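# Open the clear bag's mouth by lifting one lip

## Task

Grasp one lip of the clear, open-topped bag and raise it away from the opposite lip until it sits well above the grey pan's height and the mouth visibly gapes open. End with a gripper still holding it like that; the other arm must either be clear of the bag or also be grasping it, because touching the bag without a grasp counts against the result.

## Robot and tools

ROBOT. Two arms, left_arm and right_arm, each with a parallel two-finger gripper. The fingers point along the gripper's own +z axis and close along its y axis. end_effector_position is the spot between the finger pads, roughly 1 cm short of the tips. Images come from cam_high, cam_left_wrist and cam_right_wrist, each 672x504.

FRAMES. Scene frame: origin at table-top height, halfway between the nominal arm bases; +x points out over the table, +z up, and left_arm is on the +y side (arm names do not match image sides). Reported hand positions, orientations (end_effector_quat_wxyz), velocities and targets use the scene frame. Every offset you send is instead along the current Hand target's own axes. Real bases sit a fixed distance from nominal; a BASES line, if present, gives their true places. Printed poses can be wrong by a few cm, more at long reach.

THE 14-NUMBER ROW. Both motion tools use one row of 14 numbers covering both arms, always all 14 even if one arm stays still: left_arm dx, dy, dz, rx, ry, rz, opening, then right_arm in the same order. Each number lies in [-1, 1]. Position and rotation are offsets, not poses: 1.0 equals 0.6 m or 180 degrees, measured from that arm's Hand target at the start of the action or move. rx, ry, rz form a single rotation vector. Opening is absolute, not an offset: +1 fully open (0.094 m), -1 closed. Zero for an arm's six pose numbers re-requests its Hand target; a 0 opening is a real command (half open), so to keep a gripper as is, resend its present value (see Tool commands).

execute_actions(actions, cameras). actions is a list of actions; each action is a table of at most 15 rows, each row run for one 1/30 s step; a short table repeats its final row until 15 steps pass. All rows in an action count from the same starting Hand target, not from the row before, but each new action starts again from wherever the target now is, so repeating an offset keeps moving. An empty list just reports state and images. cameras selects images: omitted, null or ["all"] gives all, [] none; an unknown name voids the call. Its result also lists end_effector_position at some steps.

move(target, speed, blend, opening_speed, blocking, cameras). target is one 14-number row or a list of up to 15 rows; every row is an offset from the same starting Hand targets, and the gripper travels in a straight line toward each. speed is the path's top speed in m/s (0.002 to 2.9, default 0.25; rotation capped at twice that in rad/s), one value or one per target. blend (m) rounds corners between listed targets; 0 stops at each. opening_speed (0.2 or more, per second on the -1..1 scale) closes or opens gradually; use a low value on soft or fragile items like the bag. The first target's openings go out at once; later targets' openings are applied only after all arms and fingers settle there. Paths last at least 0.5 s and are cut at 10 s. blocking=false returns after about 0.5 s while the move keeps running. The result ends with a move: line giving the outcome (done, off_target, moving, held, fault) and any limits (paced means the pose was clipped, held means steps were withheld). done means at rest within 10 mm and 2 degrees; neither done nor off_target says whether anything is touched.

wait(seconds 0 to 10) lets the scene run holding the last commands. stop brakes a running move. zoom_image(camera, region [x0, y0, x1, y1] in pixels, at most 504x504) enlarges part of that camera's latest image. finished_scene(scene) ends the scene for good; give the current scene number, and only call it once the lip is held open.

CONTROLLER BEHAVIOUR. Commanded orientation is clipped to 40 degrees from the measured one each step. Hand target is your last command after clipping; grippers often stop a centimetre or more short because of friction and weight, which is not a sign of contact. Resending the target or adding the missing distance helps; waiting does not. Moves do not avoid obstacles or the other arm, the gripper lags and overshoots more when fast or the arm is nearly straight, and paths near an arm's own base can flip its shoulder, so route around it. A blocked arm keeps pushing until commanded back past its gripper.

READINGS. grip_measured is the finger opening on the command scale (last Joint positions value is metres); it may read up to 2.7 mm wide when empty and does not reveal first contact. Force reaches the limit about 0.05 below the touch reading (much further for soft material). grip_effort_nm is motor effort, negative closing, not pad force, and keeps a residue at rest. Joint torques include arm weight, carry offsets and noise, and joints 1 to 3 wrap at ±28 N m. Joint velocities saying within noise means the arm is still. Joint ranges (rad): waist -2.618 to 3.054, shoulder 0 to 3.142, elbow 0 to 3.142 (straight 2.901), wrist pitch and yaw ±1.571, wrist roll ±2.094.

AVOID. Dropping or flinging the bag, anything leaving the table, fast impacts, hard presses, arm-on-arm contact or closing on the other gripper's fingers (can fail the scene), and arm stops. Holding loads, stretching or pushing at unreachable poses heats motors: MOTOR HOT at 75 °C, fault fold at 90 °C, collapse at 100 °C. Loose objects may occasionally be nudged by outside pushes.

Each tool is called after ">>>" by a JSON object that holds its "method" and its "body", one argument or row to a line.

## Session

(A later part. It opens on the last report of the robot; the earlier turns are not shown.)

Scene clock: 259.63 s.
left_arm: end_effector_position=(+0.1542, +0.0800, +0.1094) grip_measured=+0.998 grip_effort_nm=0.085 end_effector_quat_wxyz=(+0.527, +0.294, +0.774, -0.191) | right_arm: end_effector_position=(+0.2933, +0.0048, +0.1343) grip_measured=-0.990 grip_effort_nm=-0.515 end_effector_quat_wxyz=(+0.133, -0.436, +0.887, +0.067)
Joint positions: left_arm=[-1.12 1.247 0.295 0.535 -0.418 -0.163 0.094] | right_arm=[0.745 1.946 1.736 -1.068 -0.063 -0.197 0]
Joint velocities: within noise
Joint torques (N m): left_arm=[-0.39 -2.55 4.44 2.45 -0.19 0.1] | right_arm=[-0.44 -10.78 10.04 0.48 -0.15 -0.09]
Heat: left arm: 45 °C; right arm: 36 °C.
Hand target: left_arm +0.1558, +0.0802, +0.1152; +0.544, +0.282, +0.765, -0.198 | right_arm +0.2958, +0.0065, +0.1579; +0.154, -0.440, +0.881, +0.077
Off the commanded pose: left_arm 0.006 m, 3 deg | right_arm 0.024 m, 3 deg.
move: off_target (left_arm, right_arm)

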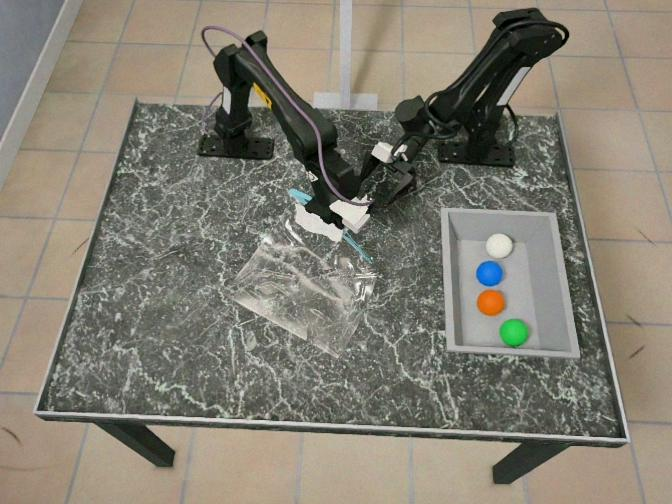

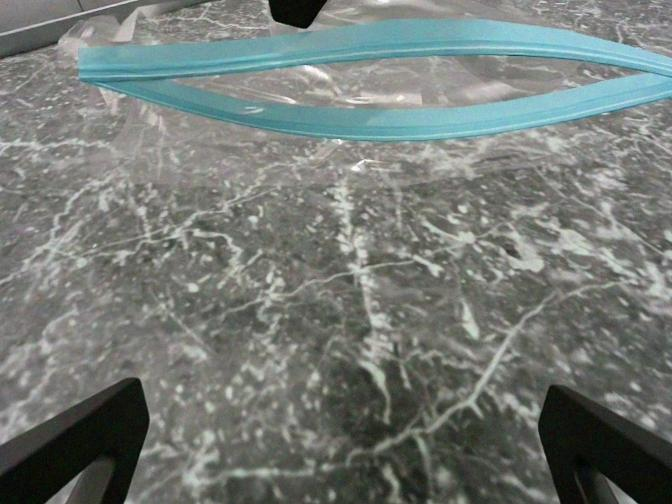

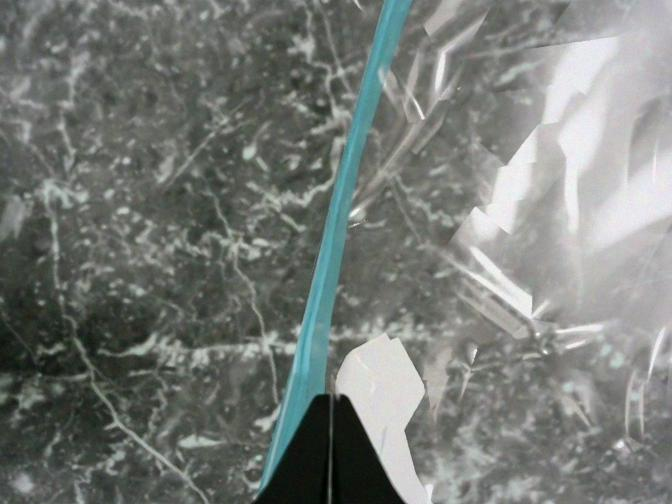

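>>> {"method": "move", "body": {
  "target": [0,0,0,0,0,0,1,-0.04,0,-0.11,0,0,0,-1],
  "speed": 0.06
}}

>>> {"method": "zoom_image", "body": {
  "camera": "cam_high",
  "region": [200, 130, 440, 370]
}}

Scene clock: 265.63 s.
left_arm: end_effector_position=(+0.1542, +0.0800, +0.1094) grip_measured=+0.998 grip_effort_nm=0.090 end_effector_quat_wxyz=(+0.527, +0.294, +0.774, -0.191) | right_arm: end_effector_position=(+0.2936, +0.0050, +0.2276) grip_measured=-0.990 grip_effort_nm=-0.525 end_effector_quat_wxyz=(+0.159, -0.435, +0.883, +0.073)
Joint positions: left_arm=[-1.12 1.247 0.295 0.535 -0.418 -0.163 0.094] | right_arm=[0.745 1.979 2.147 -1.392 -0.063 -0.197 0]
Joint velocities: within noise
Joint torques (N m): left_arm=[-0.42 -2.59 4.41 2.45 -0.2 0.1] | right_arm=[-0.51 -6.78 9.73 0.52 -0.15 -0.09]
Heat: left arm: 46 °C; right arm: 35 °C.
Hand target: left_arm +0.1558, +0.0802, +0.1152; +0.544, +0.282, +0.765, -0.198 | right_arm +0.2958, +0.0067, +0.2281; +0.154, -0.440, +0.881, +0.077
Off the commanded pose: left_arm 0.006 m, 3 deg | right_arm 0.003 m, 1 deg.
move: off_target (left_arm)

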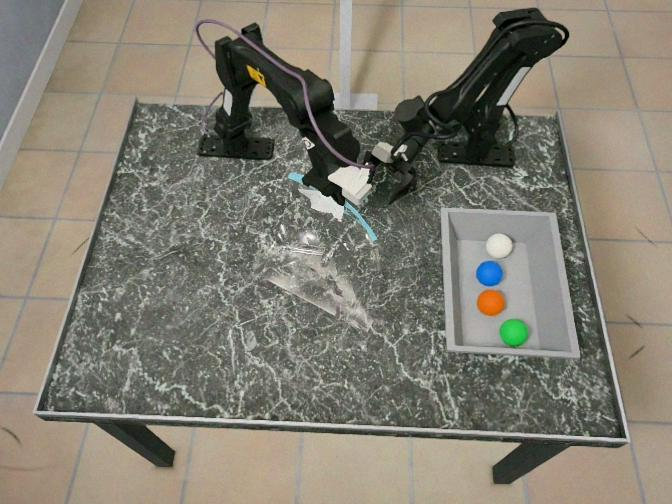

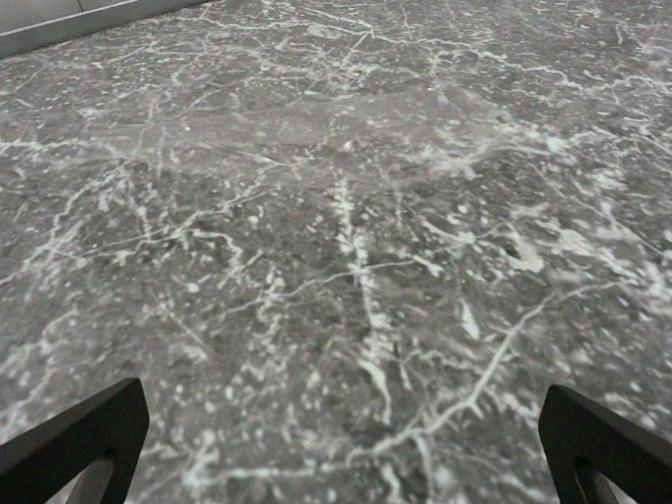

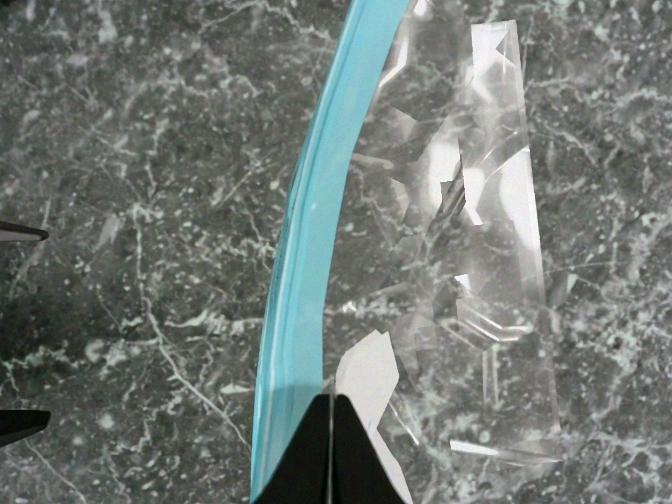

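Scaled by 2.100 from the camera's 672x504 image, which has a finer 960x720 frame.

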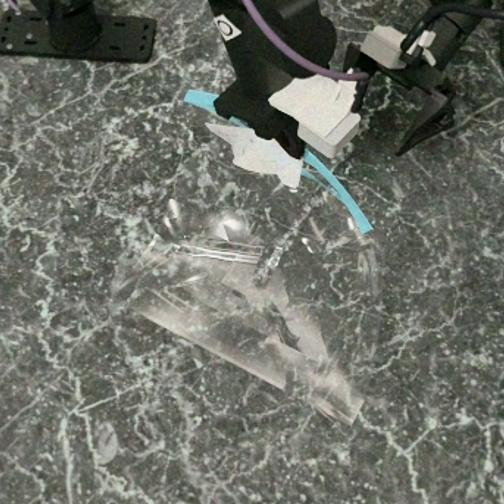

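>>> {"method": "move", "body": {
  "target": [-0.15,0,-0.07,0,-0.05,0,1,0,0,0,0,0,0,-1],
  "speed": 0.15
}}

>>> {"method": "zoom_image", "body": {
  "camera": "cam_left_wrist",
  "region": [90, 40, 590, 440]
}}

Scene clock: 273.57 s.
left_arm: end_effector_position=(+0.1464, +0.0879, +0.1992) grip_measured=+0.998 grip_effort_nm=0.090 end_effector_quat_wxyz=(+0.596, +0.272, +0.722, -0.220) | right_arm: end_effector_position=(+0.2930, +0.0046, +0.2273) grip_measured=-0.990 grip_effort_nm=-0.515 end_effector_quat_wxyz=(+0.158, -0.435, +0.883, +0.073)
Joint positions: left_arm=[-1.165 0.948 0.366 0.363 -0.484 -0.097 0.094] | right_arm=[0.745 1.979 2.147 -1.395 -0.063 -0.197 0]
Joint velocities: within noise
Joint torques (N m): left_arm=[-0.47 -2.63 10.51 1.38 -0.16 0.09] | right_arm=[-0.5 -6.76 9.74 0.57 -0.15 -0.09]
Heat: left arm: 46 °C; right arm: 37 °C.
Hand target: left_arm +0.1480, +0.0865, +0.2139; +0.602, +0.265, +0.720, -0.220 | right_arm +0.2958, +0.0067, +0.2281; +0.154, -0.440, +0.881, +0.077
Off the commanded pose: left_arm 0.015 m, 1 deg | right_arm 0.004 m, 1 deg.
move: off_target (left_arm)

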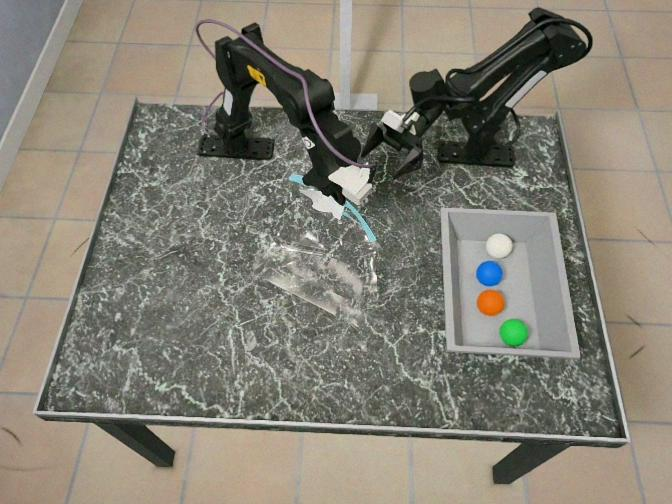

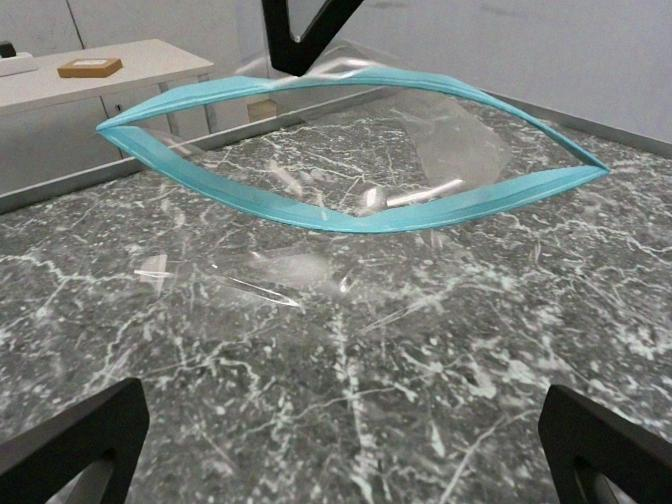

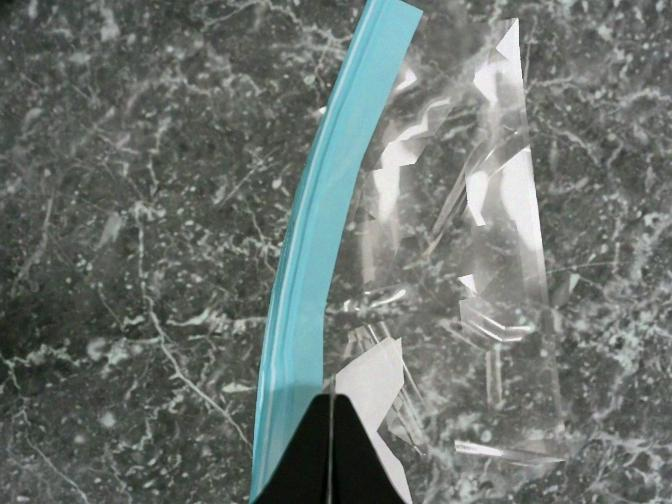

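Scaled by 1.008 from the camera's 672x504 image, which has a finer 960x720 frame.

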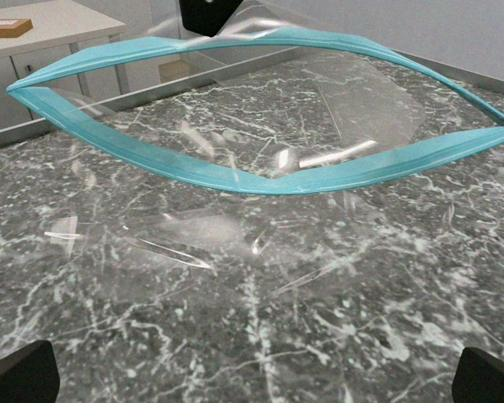

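>>> {"method": "finished_scene", "body": {
  "scene": 1
}}

The scene is finished: the task was done.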